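# Open the curtain fully with a mobile arm robot

## Task

Pull the curtain until it is completely open, and keep the robot upright the whole time: if it tips over or is left leaning, the task fails.

## Robot and tools

Robot: TidyBot++, a single-arm mobile robot. The base (0.54 m long, 0.50 m wide, 0.38 m high) rolls on four powered casters and can drive, slide sideways and turn on the spot. On top sits one seven-joint arm with a two-finger gripper. The shoulder is 0.12 m ahead of the base centre and 0.68 m up. Segments: upper arm 0.42 m, forearm 0.31 m, hand 0.31 m. The arm begins folded with the hand pointing down. Cameras: base_camera (fixed on the base, looking forward) and wrist_camera (on the hand, looking along it).

Frames: the base frame has its origin on the floor below the base centre, x ahead, y to the left, z up, in metres. hand_pose is reported in this frame as the point between the finger pads; the hand's own z axis runs out along the fingers, and the fingers open along its y axis. The odometry frame is the base frame as it was at the scene's start; base_odometry gives x, y and heading (rad, left positive, -3.142 to 3.142) from wheel counts only, so slip reads as travel. base_tilt gives lean in degrees, forward and right positive.

move: one action per call. Arguments:
- base: an object holding one or more relative offsets, measured along the base's own axes at the moment the command starts. translate_m: metres forward (+) or back, -2 to 2. strafe_m: metres left (+) or right, -2 to 2. rotate_rad: radians, counter-clockwise from above (+), -6.3 to 6.3.
- joints: absolute angles in radians, keyed by name: joint_1_rad (any angle; positive turns the arm clockwise seen from above), joint_2_rad (-2.249 to 2.249, shoulder, 0 = upper arm vertical), joint_3_rad (any), joint_4_rad (-2.579 to 2.579, elbow), joint_5_rad (any), joint_6_rad (-2.099 to 2.099, wrist), joint_7_rad (any), plus gripper_pos (0 open to 1 closed; pad gap about 85 x (1 - gripper_pos) mm). Unlimited joints go the short way round, so send steps below half a turn.
- target: one list of seven numbers, an absolute hand pose in the base frame: x, y, z in metres, then quaternion qw, qx, qy, qz. Alongside target, joints may hold only gripper_pos.
- speeds: caps for this action only, keyed like base: translate_m or strafe_m 0.05 to 0.5 m/s (name only one of them when both are used), rotate_rad 0.1 to 1.57 rad/s.
- min_time_s: 0.1 to 8 s, the shortest duration of each arm motion.
- cameras: list from base_camera, wrist_camera, all; [] for none.
- blocking: true/omitted waits until everything rests; false returns after about 0.5 s while motion continues.
No action may run past 15 s; the base times out after 14 s. A call with no action just reports state, images and the scene number. Unknown keys make a call invalid; out-of-range values get it refused, and a refusal or an unplanned stop skips the remaining move, wait and finished_scene calls in that reply.

wait(seconds 0 to 10, cameras): lets time pass, returns early once running motions settle. stop(cameras): brakes all your motions. zoom_image(camera, region [x0, y0, x1, y1] in pixels, at most 504 each way): closer look at the latest image. read_manual(section "licences"): licence texts only. finished_scene(scene): ends the current scene for good; the curtain must stay open without the robot. After ending the first scene, make no further calls in that reply.

Results: base_status, joint_status and hand_status read moving, done, off_target (rested away from target, may still push), stopped, not_followed (a check withheld the joint targets; message "joint command not followed" or "pose unreachable"), contact_stop, time_out, torque_fault, or limit_stop_at_motor_heat. hand_target is where the hand would be with every joint on its target. motor_effort gives each motor's load in percent of maximum, with the peak of the last action in brackets. on_its_own lists what the robot did uncommanded. "pictures" gives the image order. ARM HIT, MOTOR HOT and OVER-TEMPERATURE FAULT lines warn of hits and heat.

Practical notes: with a target, the controller picks the joint angles, may swing the elbow, curve and overshoot; after done, the hand is usually within 3 cm. To fine-tune, add (wanted - measured hand_pose) to the previous target's x, y, z. To hold still, resend hand_target, not hand_pose. Friction can leave joints short by their tolerance; correct with last command plus the error. Unreachable poses wander up to 10 s then time out. A hand pointing down reaches at most about 0.94 m high, close to the base.

Avoid: snagging the arm above about 0.6 m while the base drives or turns, strong sideways pushes or pulls on a raised hand, and swinging a stretched arm sideways, all of which can tip the robot; retract the arm or back off to right a lean. Do not strike walls or furniture hard, do not let the base shove the arm into things (torque fault: arm frozen 10 s), do not overload the gripper by pulling or twisting hard on a gripped curtain, and do not keep the arm stretched or straining (overheating). The arm never avoids obstacles on its own, and no check keeps it off the base. Prefer slow speeds and small steps while the hand holds the curtain.

Each tool is called after "Emit:" by a JSON object that holds its "api" and its "payload".

## Session

Emit:
{"api": "move", "payload": {}}

Scene clock: 0.00 s.
base_odometry: x=+0.000 y=+0.000 heading=+0.000
base_tilt: forward=+0.0 right=+0.3
base_status: not commanded
joint_positions: joint_1_rad=+0.035 joint_2_rad=-0.330 joint_3_rad=+3.167 joint_4_rad=-2.499 joint_5_rad=-0.002 joint_6_rad=-0.913 joint_7_rad=+1.553 gripper_pos=+0.000
joint_status: not commanded
motor_effort: joint_1_rad=+0 joint_2_rad=-2 joint_3_rad=+0 joint_4_rad=+13 joint_5_rad=-1 joint_6_rad=+1 joint_7_rad=-1
hand_pose: x=+0.2614 y=-0.0058 z=+0.5923 quat_wxyz=(-0.004, +0.999, -0.039, +0.030) (m; base frame)
hand_target: x=+0.2613 y=-0.0058 z=+0.5923 quat_wxyz=(-0.004, +0.999, -0.039, +0.030) (m; base frame)
hand_status: not commanded
pictures: base_camera, wrist_camera

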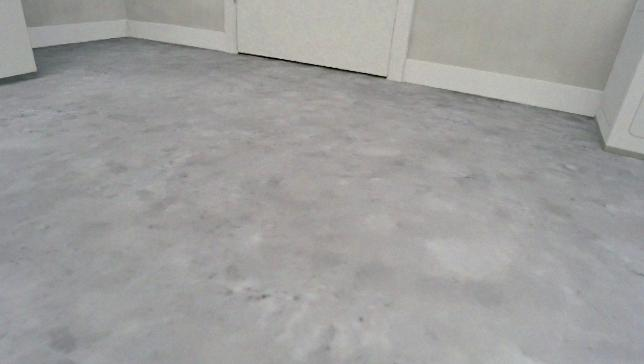

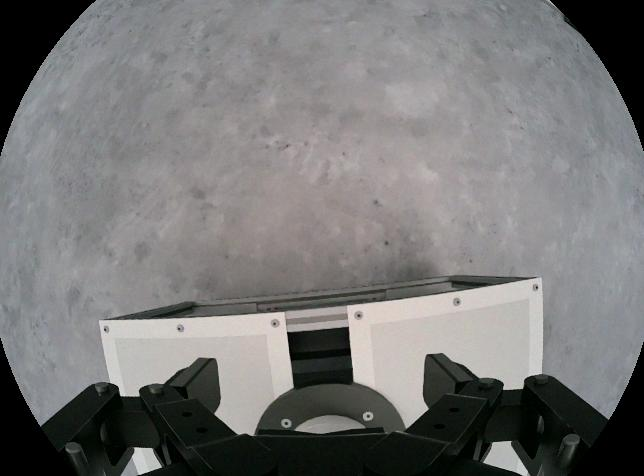

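Emit:
{"api": "move", "payload": {"joints": {"joint_6_rad": 0.6}, "cameras": ["all"]}}

Scene clock: 11.23 s.
move: done
base_odometry: x=+0.000 y=+0.000 heading=+0.000
base_tilt: forward=+0.1 right=+0.3
base_status: not commanded
joint_positions: joint_1_rad=+0.035 joint_2_rad=-0.330 joint_3_rad=+3.167 joint_4_rad=-2.499 joint_5_rad=-0.002 joint_6_rad=+0.503 joint_7_rad=+1.553 gripper_pos=+0.000
joint_status: all done
motor_effort: joint_1_rad=+0(1) joint_2_rad=-6(7) joint_3_rad=+0(1) joint_4_rad=+17(17) joint_5_rad=+0(1) joint_6_rad=+9(10) joint_7_rad=-1(1)
hand_pose: x=+0.5518 y=-0.0260 z=+0.8737 quat_wxyz=(+0.011, +0.739, -0.032, +0.673) (m; base frame)
hand_target: x=+0.5532 y=-0.0264 z=+0.9037 quat_wxyz=(+0.011, +0.706, -0.031, +0.708) (m; base frame)
hand_status: not commanded
pictures: base_camera, wrist_camera
camera_calibration:
wrist_camera: T_world_to_cam=[[-0.0682881, -0.996763, -0.0424247, 0.0498423], [-0.0832094, 0.0480661, -0.995372, 0.976637], [0.99419, -0.064442, -0.0862224, -0.341701], [0, 0, 0, 1]] pos_world=[0.424385, -0.0192821, 0.94477]

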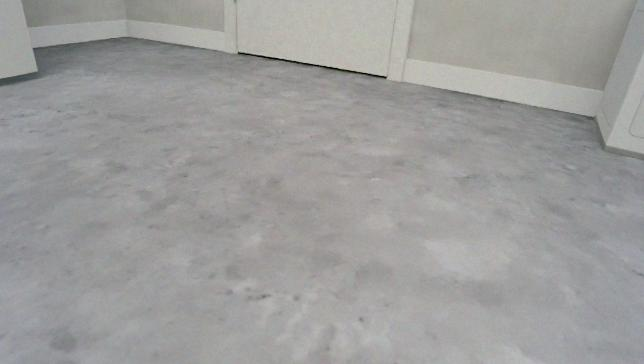

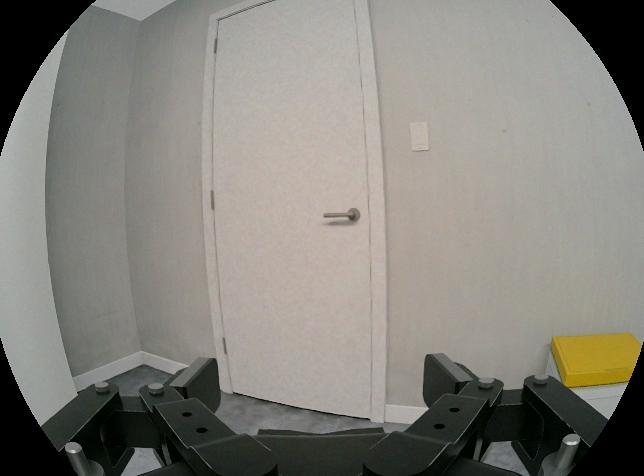

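Emit:
{"api": "move", "payload": {"base": {"rotate_rad": -1.57}, "cameras": ["wrist_camera"]}}

Emit:
{"api": "move", "payload": {"base": {"rotate_rad": -1.57}, "cameras": ["wrist_camera"]}}

Emit:
{"api": "move", "payload": {"base": {"rotate_rad": -1.57}, "cameras": ["wrist_camera"]}}

Scene clock: 22.57 s.
move: done
base_odometry: x=+0.000 y=+0.000 heading=-1.569
base_tilt: forward=+0.0 right=+0.3
base_status: done
joint_positions: joint_1_rad=+0.035 joint_2_rad=-0.330 joint_3_rad=+3.168 joint_4_rad=-2.499 joint_5_rad=-0.002 joint_6_rad=+0.503 joint_7_rad=+1.553 gripper_pos=+0.000
joint_status: not commanded
motor_effort: joint_1_rad=+0(1) joint_2_rad=-6(8) joint_3_rad=+0(1) joint_4_rad=+17(18) joint_5_rad=+0(1) joint_6_rad=+9(10) joint_7_rad=-1(1)
hand_pose: x=+0.5518 y=-0.0265 z=+0.8737 quat_wxyz=(+0.011, +0.739, -0.032, +0.673) (m; base frame)
hand_target: x=+0.5532 y=-0.0264 z=+0.9037 quat_wxyz=(+0.011, +0.706, -0.031, +0.708) (m; base frame)
hand_status: not commanded
pictures: wrist_camera
camera_calibration:
wrist_camera: T_world_to_cam=[[-0.0692256, -0.996685, -0.0427355, 0.0501348], [-0.083148, 0.0484537, -0.995359, 0.976626], [0.99413, -0.065351, -0.0862266, -0.341717], [0, 0, 0, 1]] pos_world=[0.424386, -0.0196841, 0.94477]

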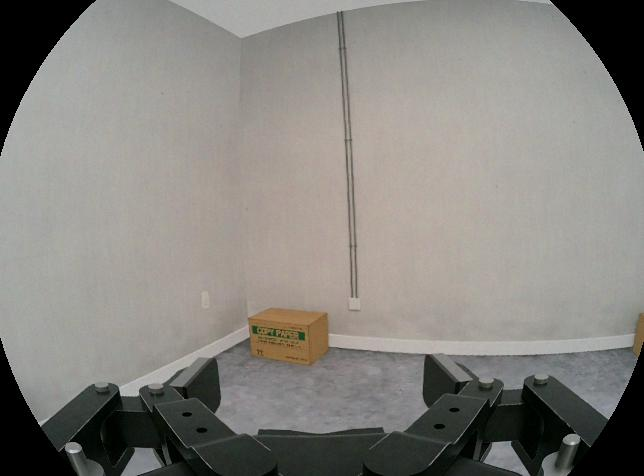

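Scene clock: 24.87 s.
move: done
base_odometry: x=+0.000 y=+0.000 heading=-3.138
base_tilt: forward=+0.0 right=+0.3
base_status: done
joint_positions: joint_1_rad=+0.035 joint_2_rad=-0.330 joint_3_rad=+3.168 joint_4_rad=-2.499 joint_5_rad=-0.002 joint_6_rad=+0.503 joint_7_rad=+1.553 gripper_pos=+0.000
joint_status: not commanded
motor_effort: joint_1_rad=+1(2) joint_2_rad=-7(8) joint_3_rad=+0(2) joint_4_rad=+16(17) joint_5_rad=-1(1) joint_6_rad=+9(10) joint_7_rad=-1(1)
hand_pose: x=+0.5518 y=-0.0267 z=+0.8737 quat_wxyz=(+0.011, +0.739, -0.033, +0.673) (m; base frame)
hand_target: x=+0.5532 y=-0.0264 z=+0.9037 quat_wxyz=(+0.011, +0.706, -0.031, +0.708) (m; base frame)
hand_status: not commanded
pictures: wrist_camera
camera_calibration:
wrist_camera: T_world_to_cam=[[-0.069839, -0.996637, -0.0428725, 0.0503252], [-0.0831051, 0.0486409, -0.995353, 0.976616], [0.994091, -0.0659515, -0.0862226, -0.34173], [0, 0, 0, 1]] pos_world=[0.424387, -0.0198851, 0.94477]

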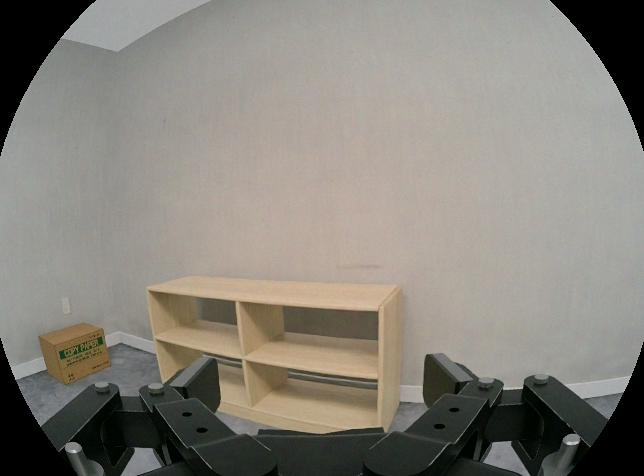

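Scene clock: 27.17 s.
move: done
base_odometry: x=+0.000 y=+0.000 heading=+1.576
base_tilt: forward=+0.1 right=+0.3
base_status: done
joint_positions: joint_1_rad=+0.035 joint_2_rad=-0.330 joint_3_rad=+3.169 joint_4_rad=-2.499 joint_5_rad=-0.002 joint_6_rad=+0.503 joint_7_rad=+1.553 gripper_pos=+0.000
joint_status: not commanded
motor_effort: joint_1_rad=+0(2) joint_2_rad=-7(8) joint_3_rad=+0(2) joint_4_rad=+16(17) joint_5_rad=-1(1) joint_6_rad=+10(10) joint_7_rad=-1(1)
hand_pose: x=+0.5518 y=-0.0270 z=+0.8737 quat_wxyz=(+0.011, +0.739, -0.033, +0.673) (m; base frame)
hand_target: x=+0.5532 y=-0.0264 z=+0.9037 quat_wxyz=(+0.011, +0.706, -0.031, +0.708) (m; base frame)
hand_status: not commanded
pictures: wrist_camera
camera_calibration:
wrist_camera: T_world_to_cam=[[-0.0702544, -0.996601, -0.0430299, 0.0505503], [-0.0830716, 0.0488318, -0.995346, 0.976605], [0.994064, -0.0663529, -0.0862199, -0.341737], [0, 0, 0, 1]] pos_world=[0.424388, -0.0199861, 0.944771]

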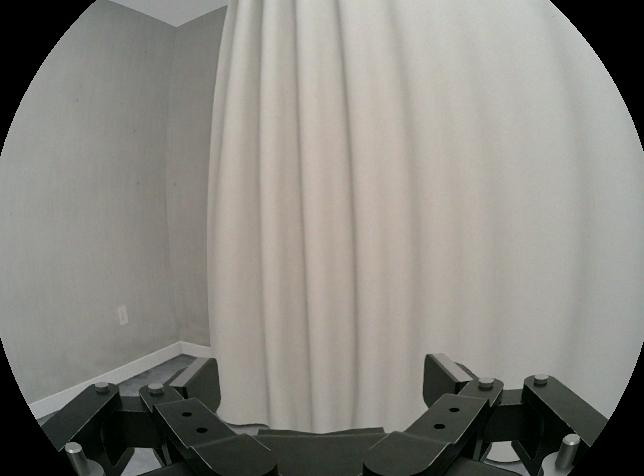

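Emit:
{"api": "move", "payload": {"base": {"rotate_rad": -0.8}, "cameras": ["all"]}}

Emit:
{"api": "move", "payload": {"base": {"rotate_rad": 0.4}, "joints": {"joint_6_rad": 1.3}, "cameras": ["all"]}}

Scene clock: 35.40 s.
move: done
base_odometry: x=+0.000 y=+0.000 heading=+0.777
base_tilt: forward=+0.1 right=+0.3
base_status: done
joint_positions: joint_1_rad=+0.035 joint_2_rad=-0.330 joint_3_rad=+3.169 joint_4_rad=-2.499 joint_5_rad=-0.002 joint_6_rad=+0.503 joint_7_rad=+1.553 gripper_pos=+0.000
joint_status: not commanded
motor_effort: joint_1_rad=+0(2) joint_2_rad=-7(8) joint_3_rad=+0(2) joint_4_rad=+16(17) joint_5_rad=+0(1) joint_6_rad=+9(10) joint_7_rad=-1(1)
hand_pose: x=+0.5518 y=-0.0270 z=+0.8737 quat_wxyz=(+0.011, +0.739, -0.033, +0.673) (m; base frame)
hand_target: x=+0.5532 y=-0.0264 z=+0.9037 quat_wxyz=(+0.011, +0.706, -0.031, +0.708) (m; base frame)
hand_status: not commanded
pictures: base_camera, wrist_camera
camera_calibration:
wrist_camera: T_world_to_cam=[[-0.0703631, -0.996589, -0.0431187, 0.0505806], [-0.0830597, 0.0489291, -0.995343, 0.976603], [0.994057, -0.066454, -0.0862192, -0.341743], [0, 0, 0, 1]] pos_world=[0.424388, -0.0200864, 0.944771]

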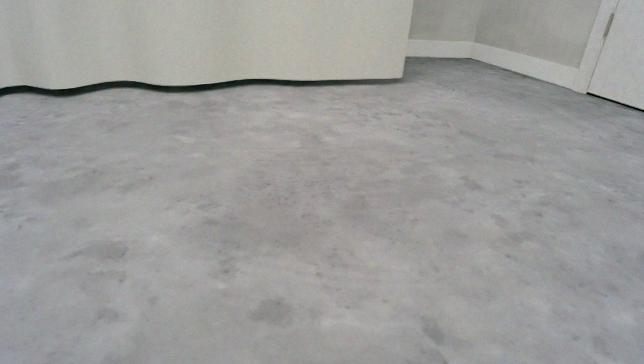

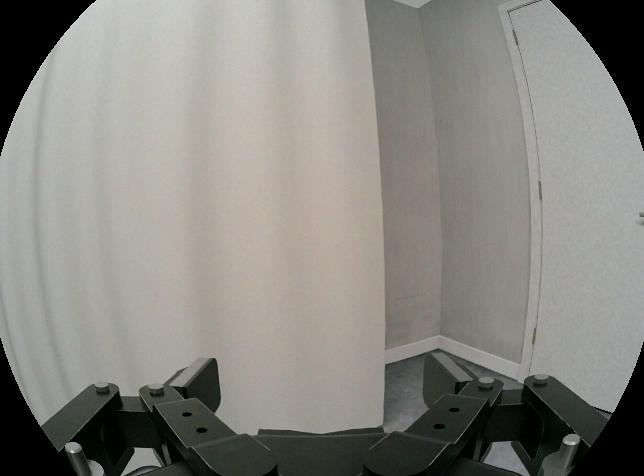

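Scene clock: 36.83 s.
move: done
base_odometry: x=+0.000 y=+0.000 heading=+1.176
base_tilt: forward=+0.0 right=+0.3
base_status: done
joint_positions: joint_1_rad=+0.035 joint_2_rad=-0.330 joint_3_rad=+3.167 joint_4_rad=-2.499 joint_5_rad=-0.002 joint_6_rad=+1.207 joint_7_rad=+1.553 gripper_pos=+0.000
joint_status: all done
motor_effort: joint_1_rad=+0(1) joint_2_rad=-6(8) joint_3_rad=+0(2) joint_4_rad=+16(19) joint_5_rad=+0(1) joint_6_rad=+7(12) joint_7_rad=-1(1)
hand_pose: x=+0.4972 y=-0.0249 z=+1.0811 quat_wxyz=(+0.017, +0.462, -0.022, +0.886) (m; base frame)
hand_target: x=+0.4796 y=-0.0239 z=+1.1040 quat_wxyz=(+0.017, +0.420, -0.021, +0.907) (m; base frame)
hand_status: not commanded
pictures: base_camera, wrist_camera
camera_calibration:
wrist_camera: T_world_to_cam=[[-0.0454687, -0.998155, -0.0402411, 0.0422457], [0.580054, 0.00641607, -0.814553, 0.652252], [0.813308, -0.0603787, 0.578692, -0.898261], [0, 0, 0, 1]] pos_world=[0.354143, -0.016253, 1.05281]

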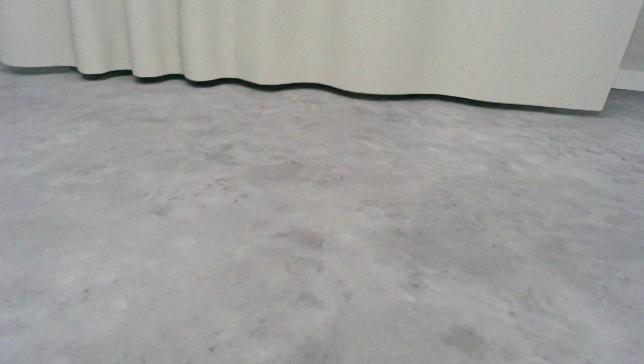

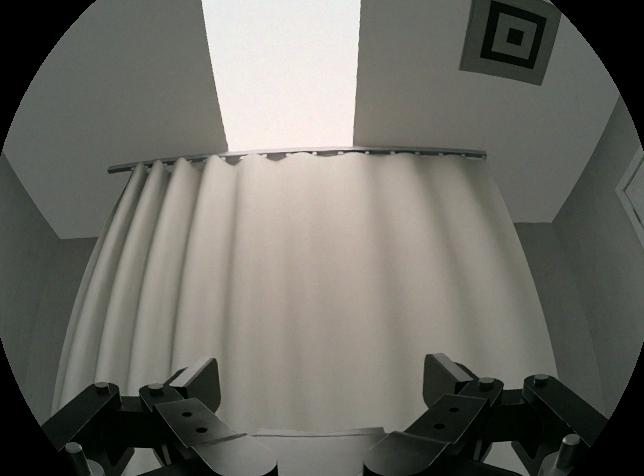

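Emit:
{"api": "move", "payload": {"base": {"rotate_rad": -0.066}, "target": [0.55, -0.05, 0.9, -0.5, 0.5, 0.5, 0.5], "cameras": ["all"]}}

Scene clock: 65.03 s.
move: off_target
base_odometry: x=+0.000 y=+0.000 heading=+1.111
base_tilt: forward=+0.0 right=+0.3
base_status: done
joint_positions: joint_1_rad=+0.686 joint_2_rad=+0.735 joint_3_rad=+3.174 joint_4_rad=-1.251 joint_5_rad=+1.794 joint_6_rad=+2.010 joint_7_rad=+0.411 gripper_pos=+0.000
joint_status: not commanded
motor_effort: joint_1_rad=+0(4) joint_2_rad=-33(41) joint_3_rad=-3(9) joint_4_rad=+10(17) joint_5_rad=-8(11) joint_6_rad=+4(8) joint_7_rad=-1(1)
hand_pose: x=+0.6226 y=-0.0641 z=+0.8570 quat_wxyz=(-0.453, +0.575, +0.430, +0.529) (m; base frame)
hand_target: x=+0.5893 y=-0.0530 z=+0.8813 quat_wxyz=(-0.452, +0.545, +0.482, +0.515) (m; base frame)
hand_status: off_target (0.086 m and 13.4 deg from the pose sent, 0.190 m and 98.2 deg at the start; a joint's target at an end of its range on 179 of 179 steps)
pictures: base_camera, wrist_camera
camera_calibration:
wrist_camera: T_world_to_cam=[[0.970647, -0.226017, -0.0822262, -0.547317], [-0.0853128, -0.0039062, -0.996347, 0.966582], [0.22487, 0.974116, -0.0230737, 0.0754205], [0, 0, 0, 1]] pos_world=[0.596754, -0.193395, 0.919787]

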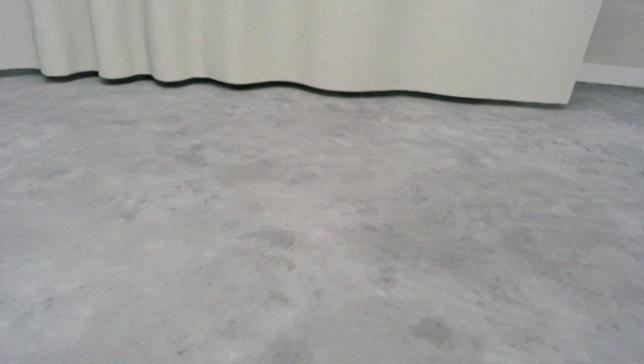

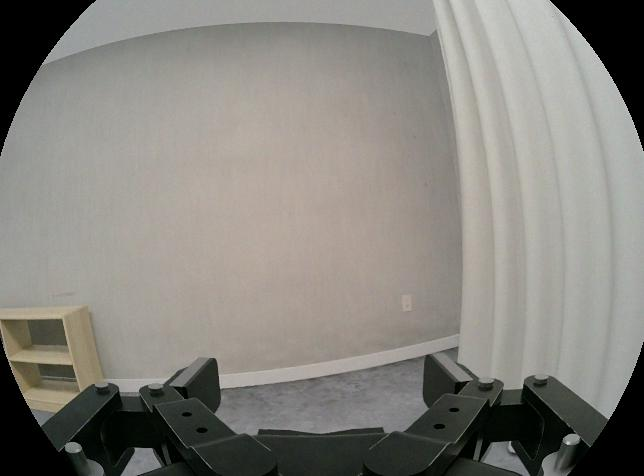

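Emit:
{"api": "move", "payload": {"joints": {"joint_1_rad": 0.5, "joint_2_rad": 0.4, "joint_3_rad": 3.14, "joint_4_rad": -1.17, "joint_5_rad": 1.57, "joint_6_rad": 2.0, "joint_7_rad": 0.0}, "base": {"translate_m": 0.4, "strafe_m": -1.1}, "cameras": ["all"]}}

Scene clock: 98.00 s.
move: done
base_odometry: x=+1.163 y=-0.130 heading=+1.110
base_tilt: forward=+0.1 right=+0.3
base_status: done
joint_positions: joint_1_rad=+0.503 joint_2_rad=+0.424 joint_3_rad=+3.144 joint_4_rad=-1.190 joint_5_rad=+1.639 joint_6_rad=+2.010 joint_7_rad=+0.040 gripper_pos=+0.000
joint_status: all done
motor_effort: joint_1_rad=+0(4) joint_2_rad=-26(35) joint_3_rad=-2(4) joint_4_rad=+13(13) joint_5_rad=-8(10) joint_6_rad=+0(5) joint_7_rad=-1(1)
hand_pose: x=+0.5654 y=+0.0761 z=+1.0379 quat_wxyz=(-0.480, +0.533, +0.487, +0.497) (m; base frame)
hand_target: x=+0.5609 y=+0.0826 z=+1.0696 quat_wxyz=(-0.482, +0.516, +0.482, +0.518) (m; base frame)
hand_status: not commanded
pictures: base_camera, wrist_camera
camera_calibration:
wrist_camera: T_world_to_cam=[[0.99664, -0.069611, -0.0431591, -0.512335], [-0.0455073, -0.0325064, -0.998435, 1.1243], [0.0680991, 0.997044, -0.035565, 0.0558095], [0, 0, 0, 1]] pos_world=[0.557977, -0.0547617, 1.10242]

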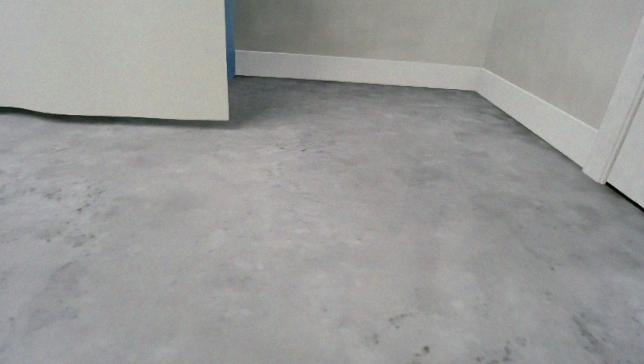

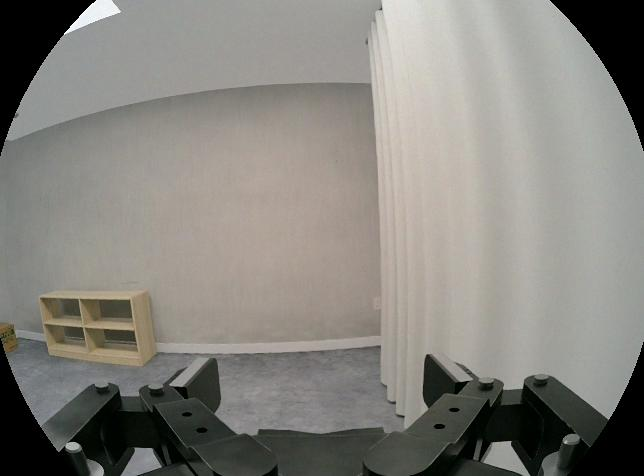

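Emit:
{"api": "move", "payload": {"base": {"translate_m": 0.42, "strafe_m": -0.05}, "cameras": ["all"]}}

Scene clock: 109.27 s.
move: done
base_odometry: x=+1.395 y=+0.224 heading=+1.110
base_tilt: forward=+0.1 right=+0.3
base_status: done
joint_positions: joint_1_rad=+0.503 joint_2_rad=+0.423 joint_3_rad=+3.144 joint_4_rad=-1.190 joint_5_rad=+1.638 joint_6_rad=+2.010 joint_7_rad=+0.040 gripper_pos=+0.000
joint_status: not commanded
motor_effort: joint_1_rad=+0(1) joint_2_rad=-26(31) joint_3_rad=-2(3) joint_4_rad=+12(13) joint_5_rad=-9(9) joint_6_rad=+1(2) joint_7_rad=-1(1)
hand_pose: x=+0.5654 y=+0.0761 z=+1.0380 quat_wxyz=(-0.480, +0.533, +0.487, +0.497) (m; base frame)
hand_target: x=+0.5609 y=+0.0826 z=+1.0696 quat_wxyz=(-0.482, +0.516, +0.482, +0.518) (m; base frame)
hand_status: not commanded
pictures: base_camera, wrist_camera
camera_calibration:
wrist_camera: T_world_to_cam=[[0.996638, -0.0696977, -0.0430713, -0.512435], [-0.0454088, -0.0323088, -0.998446, 1.12427], [0.0681978, 0.997045, -0.035365, 0.0555345], [0, 0, 0, 1]] pos_world=[0.557977, -0.0547621, 1.10242]

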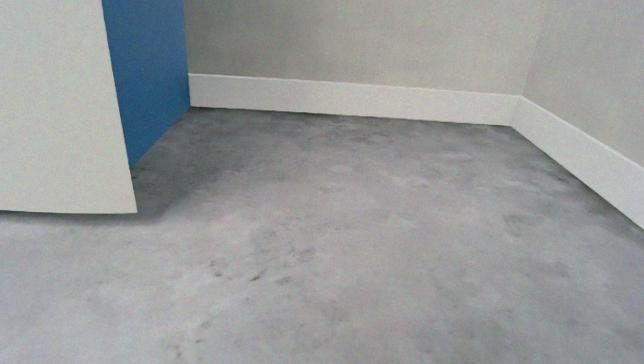

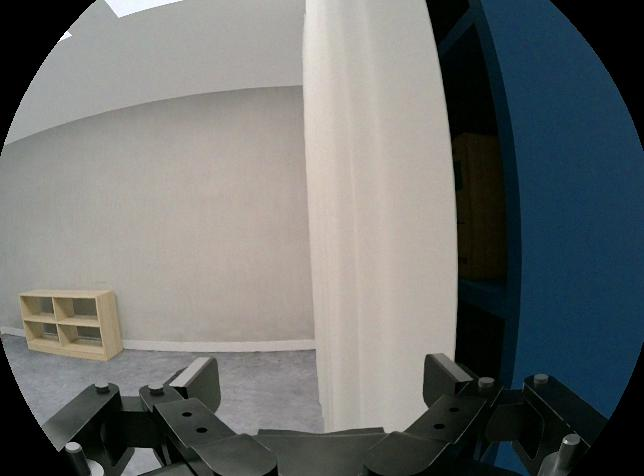

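Emit:
{"api": "move", "payload": {"base": {"translate_m": 0.11}}}

Emit:
{"api": "move", "payload": {"base": {"strafe_m": 0.1}, "cameras": ["all"]}}

Scene clock: 139.37 s.
move: done
base_odometry: x=+1.444 y=+0.323 heading=+1.109
base_tilt: forward=+0.1 right=+0.3
base_status: done
joint_positions: joint_1_rad=+0.502 joint_2_rad=+0.423 joint_3_rad=+3.144 joint_4_rad=-1.190 joint_5_rad=+1.638 joint_6_rad=+2.010 joint_7_rad=+0.040 gripper_pos=+0.000
joint_status: not commanded
motor_effort: joint_1_rad=+1(2) joint_2_rad=-26(30) joint_3_rad=-2(2) joint_4_rad=+12(13) joint_5_rad=-9(10) joint_6_rad=+2(3) joint_7_rad=-1(1)
hand_pose: x=+0.5654 y=+0.0762 z=+1.0380 quat_wxyz=(-0.481, +0.533, +0.487, +0.497) (m; base frame)
hand_target: x=+0.5609 y=+0.0826 z=+1.0696 quat_wxyz=(-0.482, +0.516, +0.482, +0.518) (m; base frame)
hand_status: not commanded
pictures: none

Scene clock: 140.57 s.
move: done
base_odometry: x=+1.355 y=+0.368 heading=+1.109
base_tilt: forward=+0.1 right=+0.3
base_status: done
joint_positions: joint_1_rad=+0.495 joint_2_rad=+0.423 joint_3_rad=+3.142 joint_4_rad=-1.190 joint_5_rad=+1.638 joint_6_rad=+2.010 joint_7_rad=+0.040 gripper_pos=+0.000
joint_status: not commanded
motor_effort: joint_1_rad=+1(3) joint_2_rad=-26(29) joint_3_rad=-2(3) joint_4_rad=+13(13) joint_5_rad=-8(9) joint_6_rad=+2(2) joint_7_rad=-1(1)
hand_pose: x=+0.5645 y=+0.0799 z=+1.0383 quat_wxyz=(-0.483, +0.531, +0.489, +0.496) (m; base frame)
hand_target: x=+0.5609 y=+0.0826 z=+1.0696 quat_wxyz=(-0.482, +0.516, +0.482, +0.518) (m; base frame)
hand_status: not commanded
pictures: base_camera, wrist_camera
camera_calibration:
wrist_camera: T_world_to_cam=[[0.997244, -0.06064, -0.0427548, -0.512684], [-0.0447444, -0.0318399, -0.998491, 1.12431], [0.0591872, 0.997652, -0.0344654, 0.0559185], [0, 0, 0, 1]] pos_world=[0.558268, -0.0510786, 1.10262]

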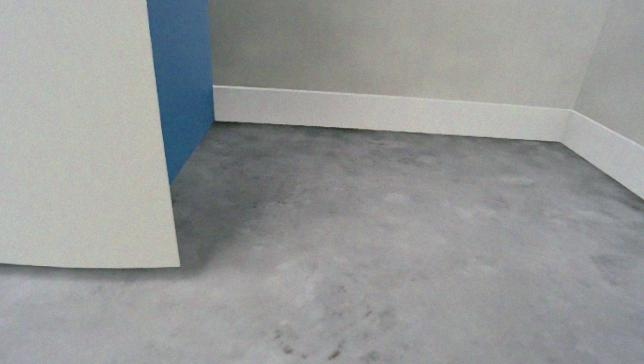

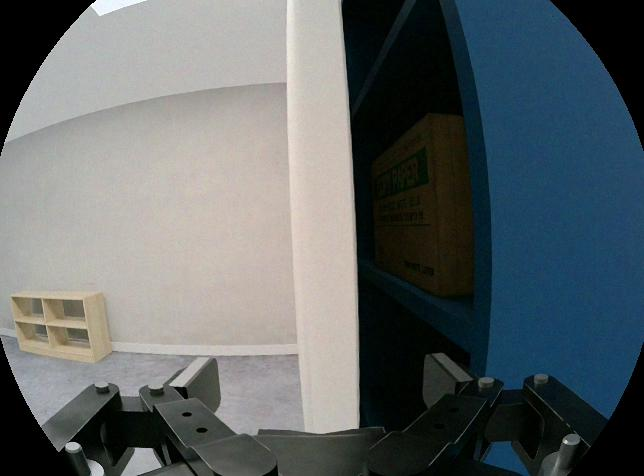

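Emit:
{"api": "move", "payload": {"base": {"strafe_m": 0.09}, "cameras": ["all"]}}

Emit:
{"api": "move", "payload": {"joints": {"gripper_pos": 1.0}, "cameras": ["all"]}}

Scene clock: 157.23 s.
move: done
base_odometry: x=+1.274 y=+0.408 heading=+1.109
base_tilt: forward=+0.1 right=+0.3
base_status: done
joint_positions: joint_1_rad=+0.494 joint_2_rad=+0.423 joint_3_rad=+3.141 joint_4_rad=-1.190 joint_5_rad=+1.638 joint_6_rad=+2.010 joint_7_rad=+0.040 gripper_pos=+0.000
joint_status: not commanded
motor_effort: joint_1_rad=+1(3) joint_2_rad=-26(29) joint_3_rad=-2(3) joint_4_rad=+12(13) joint_5_rad=-8(9) joint_6_rad=+0(2) joint_7_rad=-1(1)
hand_pose: x=+0.5643 y=+0.0807 z=+1.0384 quat_wxyz=(-0.483, +0.530, +0.490, +0.495) (m; base frame)
hand_target: x=+0.5609 y=+0.0826 z=+1.0696 quat_wxyz=(-0.482, +0.516, +0.482, +0.518) (m; base frame)
hand_status: not commanded
pictures: base_camera, wrist_camera
camera_calibration:
wrist_camera: T_world_to_cam=[[0.997372, -0.0586192, -0.0425753, -0.512897], [-0.0444836, -0.0316424, -0.998509, 1.12432], [0.0571846, 0.997779, -0.0341668, 0.0559173], [0, 0, 0, 1]] pos_world=[0.558365, -0.0502825, 1.10272]

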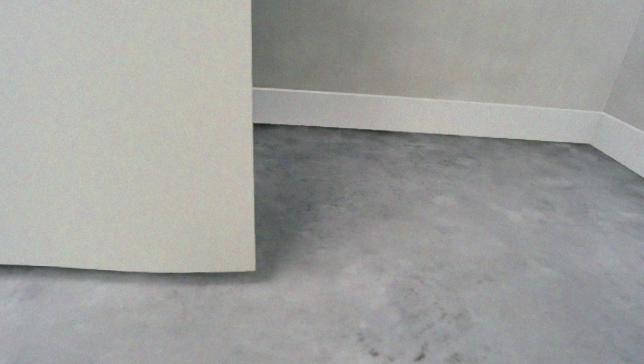

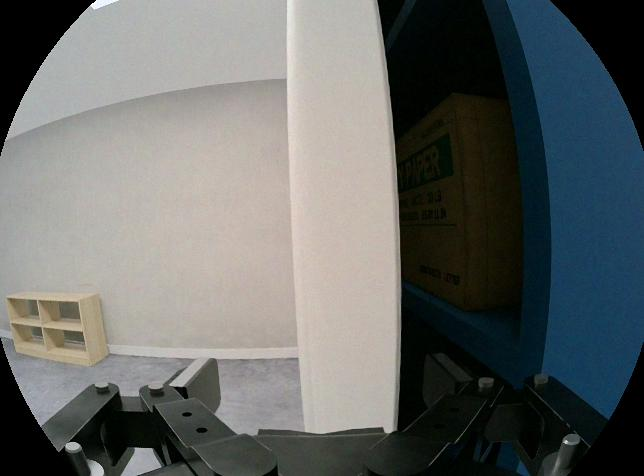

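Scene clock: 158.33 s.
move: done
base_odometry: x=+1.274 y=+0.408 heading=+1.109
base_tilt: forward=+0.1 right=+0.3
base_status: not commanded
joint_positions: joint_1_rad=+0.494 joint_2_rad=+0.423 joint_3_rad=+3.141 joint_4_rad=-1.190 joint_5_rad=+1.638 joint_6_rad=+2.010 joint_7_rad=+0.040 gripper_pos=+0.990
joint_status: all done
motor_effort: joint_1_rad=+0(1) joint_2_rad=-27(27) joint_3_rad=-2(2) joint_4_rad=+12(13) joint_5_rad=-9(9) joint_6_rad=+2(2) joint_7_rad=-1(1)
hand_pose: x=+0.5643 y=+0.0807 z=+1.0384 quat_wxyz=(-0.483, +0.530, +0.490, +0.495) (m; base frame)
hand_target: x=+0.5609 y=+0.0826 z=+1.0696 quat_wxyz=(-0.482, +0.516, +0.482, +0.518) (m; base frame)
hand_status: not commanded
pictures: base_camera, wrist_camera
camera_calibration:
wrist_camera: T_world_to_cam=[[0.997372, -0.0586192, -0.0425753, -0.512897], [-0.0444836, -0.0316424, -0.998509, 1.12432], [0.0571846, 0.997779, -0.0341668, 0.0559173], [0, 0, 0, 1]] pos_world=[0.558365, -0.0502825, 1.10272]

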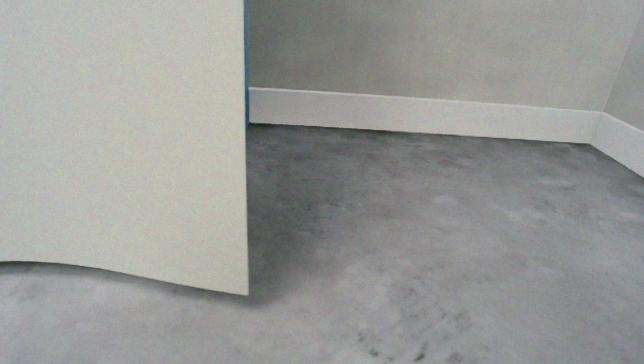

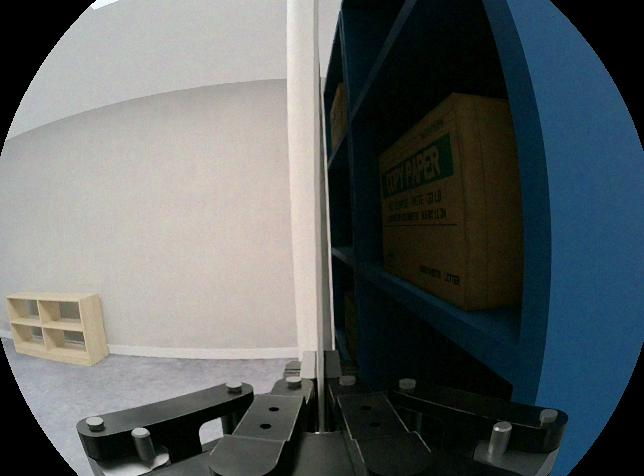

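Emit:
{"api": "move", "payload": {"base": {"strafe_m": 1.0}, "speeds": {"strafe_m": 0.25}, "cameras": ["all"]}}

Scene clock: 182.73 s.
move: time_out
base_odometry: x=+0.380 y=+0.852 heading=+1.103
base_tilt: forward=+0.0 right=+0.4
base_status: strafe_m time_out (by the wheels' count: +0.998 of +1.000)
joint_positions: joint_1_rad=+0.632 joint_2_rad=+0.405 joint_3_rad=+3.175 joint_4_rad=-1.146 joint_5_rad=+1.304 joint_6_rad=+1.967 joint_7_rad=+0.018 gripper_pos=+0.990
joint_status: not commanded
motor_effort: joint_1_rad=-24(27) joint_2_rad=-23(29) joint_3_rad=-9(11) joint_4_rad=+7(13) joint_5_rad=+35(42) joint_6_rad=+16(18) joint_7_rad=+3(3)
hand_pose: x=+0.5765 y=+0.0033 z=+1.1442 quat_wxyz=(-0.436, +0.465, +0.415, +0.649) (m; base frame)
hand_target: x=+0.5609 y=+0.0826 z=+1.0696 quat_wxyz=(-0.482, +0.516, +0.482, +0.518) (m; base frame)
hand_status: not commanded
pictures: base_camera, wrist_camera
camera_calibration:
wrist_camera: T_world_to_cam=[[0.953633, -0.277382, 0.116803, -0.681503], [0.174458, 0.193212, -0.965522, 1.06336], [0.245251, 0.941132, 0.232644, -0.277404], [0, 0, 0, 1]] pos_world=[0.532425, -0.133417, 1.17084]

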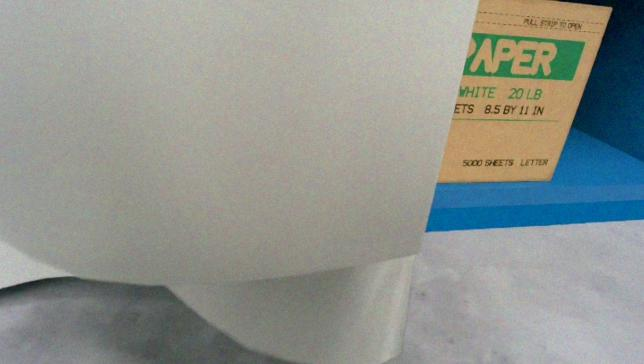

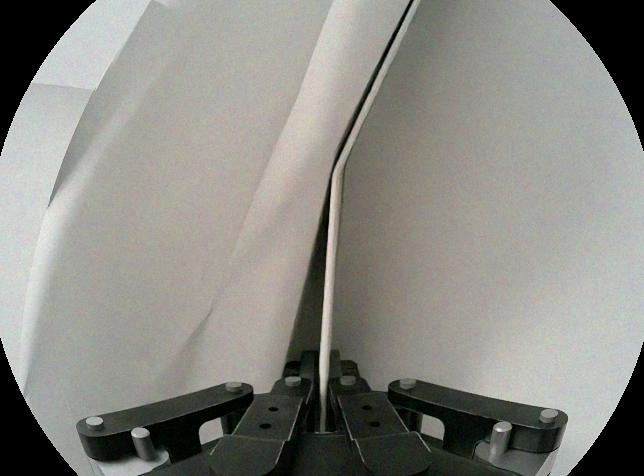

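Emit:
{"api": "zoom_image", "payload": {"camera": "wrist_camera", "region": [100, 0, 600, 240]}}

Emit:
{"api": "move", "payload": {"base": {"strafe_m": 0.15}, "speeds": {"strafe_m": 0.15}, "cameras": ["all"]}}

Scaled by 1.008.

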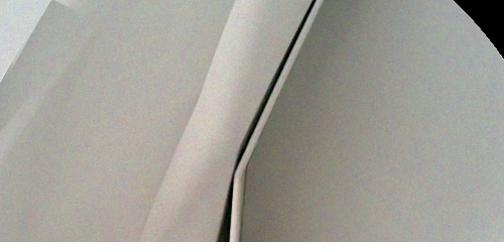

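Scene clock: 201.47 s.
move: time_out
base_odometry: x=+0.248 y=+0.918 heading=+1.098
base_tilt: forward=+0.1 right=+0.4
base_status: strafe_m time_out (by the wheels' count: +0.148 of +0.150)
joint_positions: joint_1_rad=+0.632 joint_2_rad=+0.405 joint_3_rad=+3.176 joint_4_rad=-1.146 joint_5_rad=+1.304 joint_6_rad=+1.961 joint_7_rad=+0.015 gripper_pos=+0.990
joint_status: not commanded
motor_effort: joint_1_rad=-23(26) joint_2_rad=-24(27) joint_3_rad=-10(11) joint_4_rad=+7(8) joint_5_rad=+32(38) joint_6_rad=+18(19) joint_7_rad=+4(4)
hand_pose: x=+0.5783 y=+0.0025 z=+1.1443 quat_wxyz=(-0.435, +0.467, +0.412, +0.650) (m; base frame)
hand_target: x=+0.5609 y=+0.0826 z=+1.0696 quat_wxyz=(-0.482, +0.516, +0.482, +0.518) (m; base frame)
hand_status: not commanded
pictures: base_camera, wrist_camera
camera_calibration:
wrist_camera: T_world_to_cam=[[0.952392, -0.283168, 0.112988, -0.678388], [0.172072, 0.19332, -0.965929, 1.06515], [0.251677, 0.939384, 0.232842, -0.281039], [0, 0, 0, 1]] pos_world=[0.533539, -0.134009, 1.17095]

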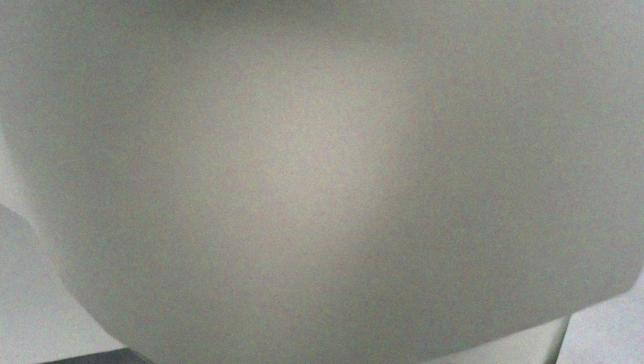

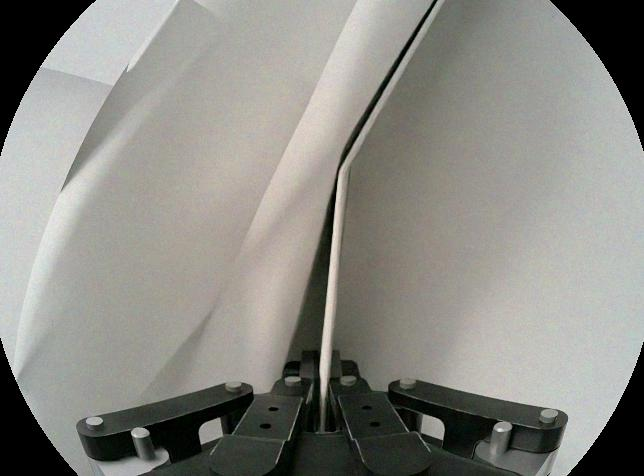

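Emit:
{"api": "move", "payload": {"base": {"strafe_m": 0.8}, "speeds": {"strafe_m": 0.25}, "blocking": false}}

Emit:
{"api": "wait", "payload": {"seconds": 4.5, "cameras": ["all"]}}

Scene clock: 214.37 s.
move: moving
base_odometry: x=+0.187 y=+0.949 heading=+1.091
base_tilt: forward=+0.0 right=+0.4
base_status: strafe_m moving
joint_positions: joint_1_rad=+0.632 joint_2_rad=+0.405 joint_3_rad=+3.176 joint_4_rad=-1.146 joint_5_rad=+1.304 joint_6_rad=+1.961 joint_7_rad=+0.014 gripper_pos=+0.990
joint_status: not commanded
motor_effort: joint_1_rad=-23(24) joint_2_rad=-24(25) joint_3_rad=-10(10) joint_4_rad=+6(8) joint_5_rad=+31(33) joint_6_rad=+16(18) joint_7_rad=+4(4)
hand_pose: x=+0.5783 y=+0.0025 z=+1.1443 quat_wxyz=(-0.436, +0.467, +0.412, +0.650) (m; base frame)
hand_target: x=+0.5609 y=+0.0826 z=+1.0696 quat_wxyz=(-0.482, +0.516, +0.482, +0.518) (m; base frame)
hand_status: not commanded
pictures: none

Scene clock: 218.87 s.
earlier move: moving
base_odometry: x=-0.463 y=+1.282 heading=+1.098
base_tilt: forward=+0.0 right=+0.4
base_status: strafe_m moving
joint_positions: joint_1_rad=+0.605 joint_2_rad=+0.390 joint_3_rad=+3.170 joint_4_rad=-1.146 joint_5_rad=+1.319 joint_6_rad=+1.967 joint_7_rad=+0.006 gripper_pos=+0.990
joint_status: not commanded
motor_effort: joint_1_rad=-13(26) joint_2_rad=-19(26) joint_3_rad=-5(11) joint_4_rad=+8(9) joint_5_rad=+16(36) joint_6_rad=+2(19) joint_7_rad=+4(6)
hand_pose: x=+0.5711 y=+0.0216 z=+1.1455 quat_wxyz=(-0.445, +0.464, +0.426, +0.637) (m; base frame)
hand_target: x=+0.5609 y=+0.0826 z=+1.0696 quat_wxyz=(-0.482, +0.516, +0.482, +0.518) (m; base frame)
hand_status: not commanded
wait: 4.50 s; no rest
pictures: base_camera, wrist_camera
camera_calibration:
wrist_camera: T_world_to_cam=[[0.96319, -0.243615, 0.113651, -0.674031], [0.160634, 0.182592, -0.969978, 1.07523], [0.215549, 0.952529, 0.215004, -0.256683], [0, 0, 0, 1]] pos_world=[0.531829, -0.116035, 1.17475]

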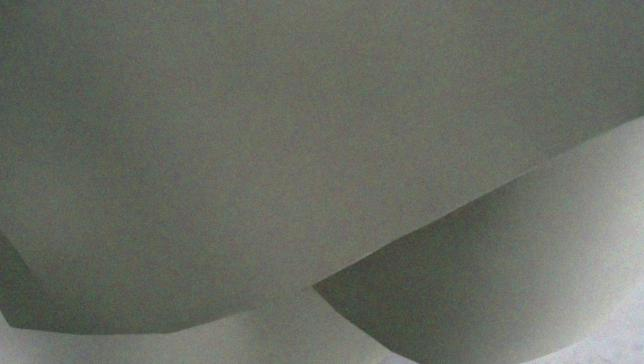

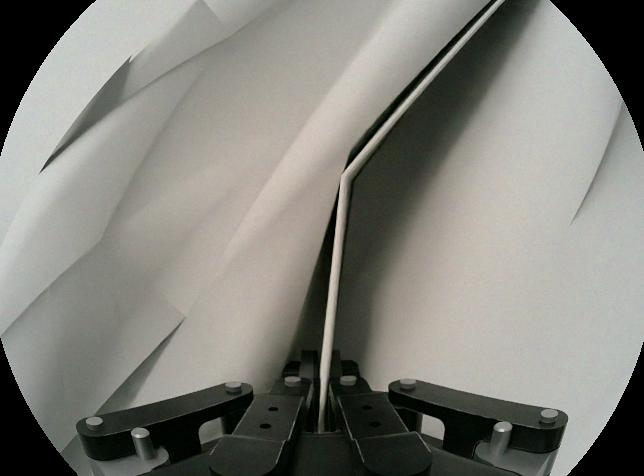

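Emit:
{"api": "move", "payload": {"base": {"strafe_m": 0.4}, "speeds": {"strafe_m": 0.2}, "cameras": ["all"]}}

Scene clock: 230.90 s.
earlier move: done
move: done
base_odometry: x=-0.818 y=+1.464 heading=+1.099
base_tilt: forward=+0.0 right=+0.4
base_status: done
joint_positions: joint_1_rad=+0.599 joint_2_rad=+0.390 joint_3_rad=+3.170 joint_4_rad=-1.146 joint_5_rad=+1.321 joint_6_rad=+1.967 joint_7_rad=+0.006 gripper_pos=+0.990
joint_status: not commanded
motor_effort: joint_1_rad=-12(16) joint_2_rad=-20(23) joint_3_rad=-5(8) joint_4_rad=+8(9) joint_5_rad=+16(17) joint_6_rad=+4(6) joint_7_rad=+4(4)
hand_pose: x=+0.5711 y=+0.0243 z=+1.1450 quat_wxyz=(-0.447, +0.463, +0.428, +0.635) (m; base frame)
hand_target: x=+0.5609 y=+0.0826 z=+1.0696 quat_wxyz=(-0.482, +0.516, +0.482, +0.518) (m; base frame)
hand_status: not commanded
pictures: base_camera, wrist_camera
camera_calibration:
wrist_camera: T_world_to_cam=[[0.964719, -0.237825, 0.112949, -0.67348], [0.15856, 0.182336, -0.970367, 1.07597], [0.210183, 0.95404, 0.213613, -0.254618], [0, 0, 0, 1]] pos_world=[0.532628, -0.113443, 1.17455]

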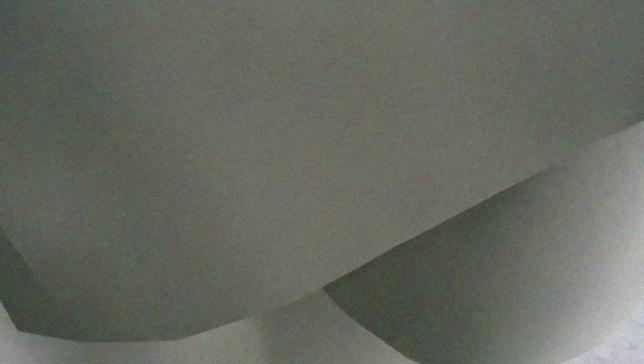

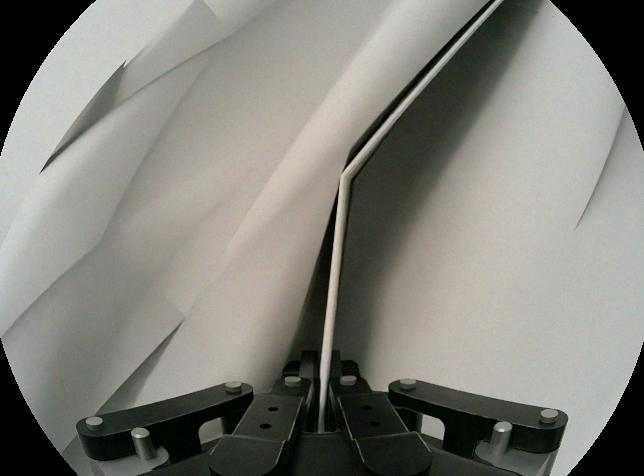

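Emit:
{"api": "move", "payload": {"base": {"strafe_m": -0.3}, "speeds": {"strafe_m": 0.2}, "cameras": ["all"]}}

Emit:
{"api": "move", "payload": {"joints": {"gripper_pos": 0.0}}}

Emit:
{"api": "move", "payload": {"base": {"strafe_m": -0.2}, "cameras": ["all"]}}

Scene clock: 240.43 s.
move: done
base_odometry: x=-0.551 y=+1.328 heading=+1.099
base_tilt: forward=+0.1 right=+0.4
base_status: done
joint_positions: joint_1_rad=+0.532 joint_2_rad=+0.391 joint_3_rad=+3.160 joint_4_rad=-1.146 joint_5_rad=+1.448 joint_6_rad=+1.962 joint_7_rad=+0.006 gripper_pos=+0.990
joint_status: not commanded
motor_effort: joint_1_rad=-3(13) joint_2_rad=-24(29) joint_3_rad=-2(6) joint_4_rad=+10(10) joint_5_rad=+1(16) joint_6_rad=+7(13) joint_7_rad=+1(4)
hand_pose: x=+0.5728 y=+0.0620 z=+1.1103 quat_wxyz=(-0.458, +0.492, +0.459, +0.580) (m; base frame)
hand_target: x=+0.5609 y=+0.0826 z=+1.0696 quat_wxyz=(-0.482, +0.516, +0.482, +0.518) (m; base frame)
hand_status: not commanded
pictures: base_camera, wrist_camera
camera_calibration:
wrist_camera: T_world_to_cam=[[0.984458, -0.162744, 0.0660001, -0.626048], [0.0814452, 0.0901297, -0.992594, 1.10964], [0.15559, 0.982543, 0.101984, -0.130091], [0, 0, 0, 1]] pos_world=[0.546184, -0.0740773, 1.15601]

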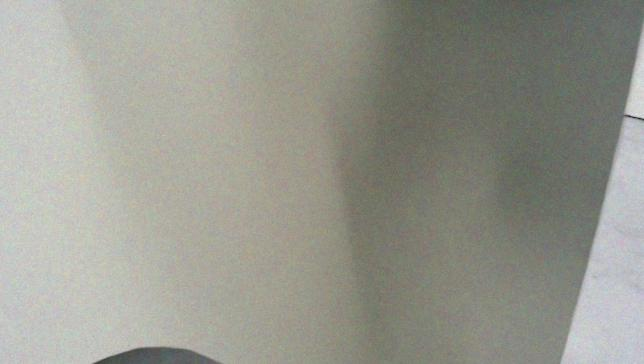

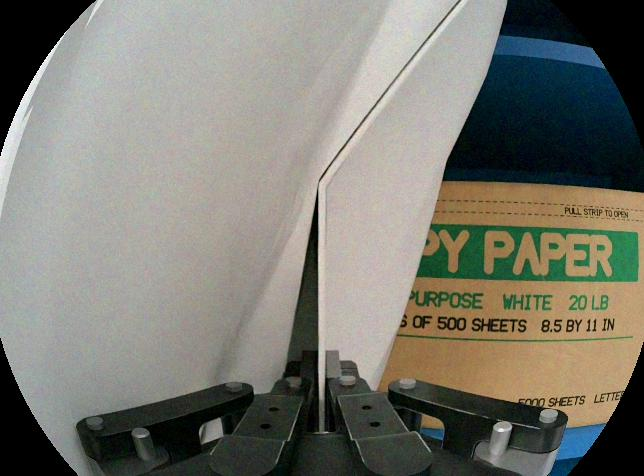

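Scene clock: 241.53 s.
move: done
base_odometry: x=-0.551 y=+1.328 heading=+1.099
base_tilt: forward=+0.1 right=+0.3
base_status: not commanded
joint_positions: joint_1_rad=+0.521 joint_2_rad=+0.391 joint_3_rad=+3.160 joint_4_rad=-1.148 joint_5_rad=+1.532 joint_6_rad=+1.963 joint_7_rad=+0.006 gripper_pos=+0.000
joint_status: all done
motor_effort: joint_1_rad=+0(2) joint_2_rad=-27(28) joint_3_rad=-2(3) joint_4_rad=+13(13) joint_5_rad=-9(10) joint_6_rad=+1(8) joint_7_rad=-1(1)
hand_pose: x=+0.5732 y=+0.0683 z=+1.0859 quat_wxyz=(-0.454, +0.519, +0.471, +0.550) (m; base frame)
hand_target: x=+0.5609 y=+0.0826 z=+1.0696 quat_wxyz=(-0.482, +0.516, +0.482, +0.518) (m; base frame)
hand_status: not commanded
pictures: none

Scene clock: 243.07 s.
move: done
base_odometry: x=-0.373 y=+1.237 heading=+1.098
base_tilt: forward=+0.1 right=+0.3
base_status: done
joint_positions: joint_1_rad=+0.510 joint_2_rad=+0.391 joint_3_rad=+3.153 joint_4_rad=-1.148 joint_5_rad=+1.532 joint_6_rad=+1.963 joint_7_rad=+0.006 gripper_pos=+0.000
joint_status: not commanded
motor_effort: joint_1_rad=+0(3) joint_2_rad=-26(30) joint_3_rad=-1(4) joint_4_rad=+12(14) joint_5_rad=-9(10) joint_6_rad=+0(2) joint_7_rad=-1(1)
hand_pose: x=+0.5714 y=+0.0752 z=+1.0866 quat_wxyz=(-0.459, +0.514, +0.475, +0.547) (m; base frame)
hand_target: x=+0.5609 y=+0.0826 z=+1.0696 quat_wxyz=(-0.482, +0.516, +0.482, +0.518) (m; base frame)
hand_status: not commanded
pictures: base_camera, wrist_camera
camera_calibration:
wrist_camera: T_world_to_cam=[[0.99066, -0.132219, 0.0333385, -0.591321], [0.0367785, 0.0236603, -0.999043, 1.12256], [0.131303, 0.990938, 0.0283021, -0.0470444], [0, 0, 0, 1]] pos_world=[0.550689, -0.0581258, 1.14253]

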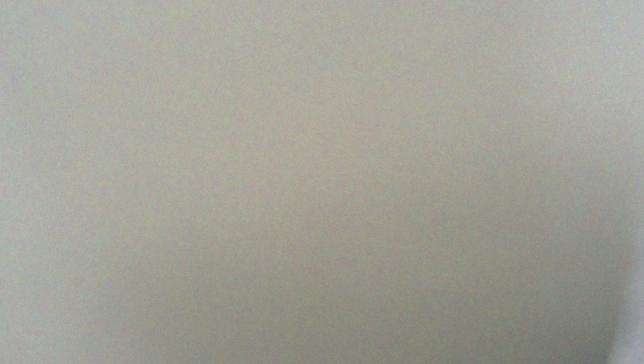

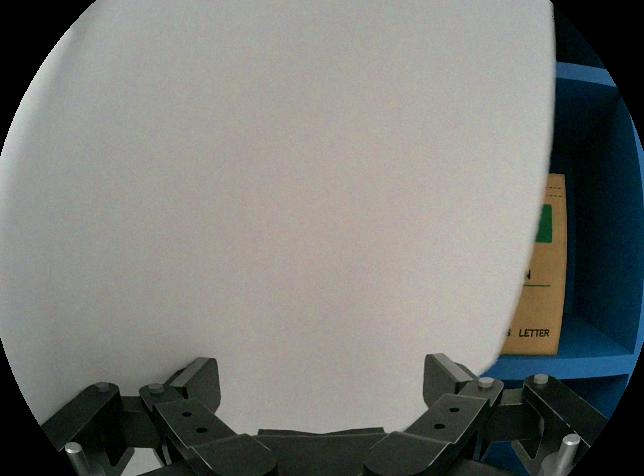

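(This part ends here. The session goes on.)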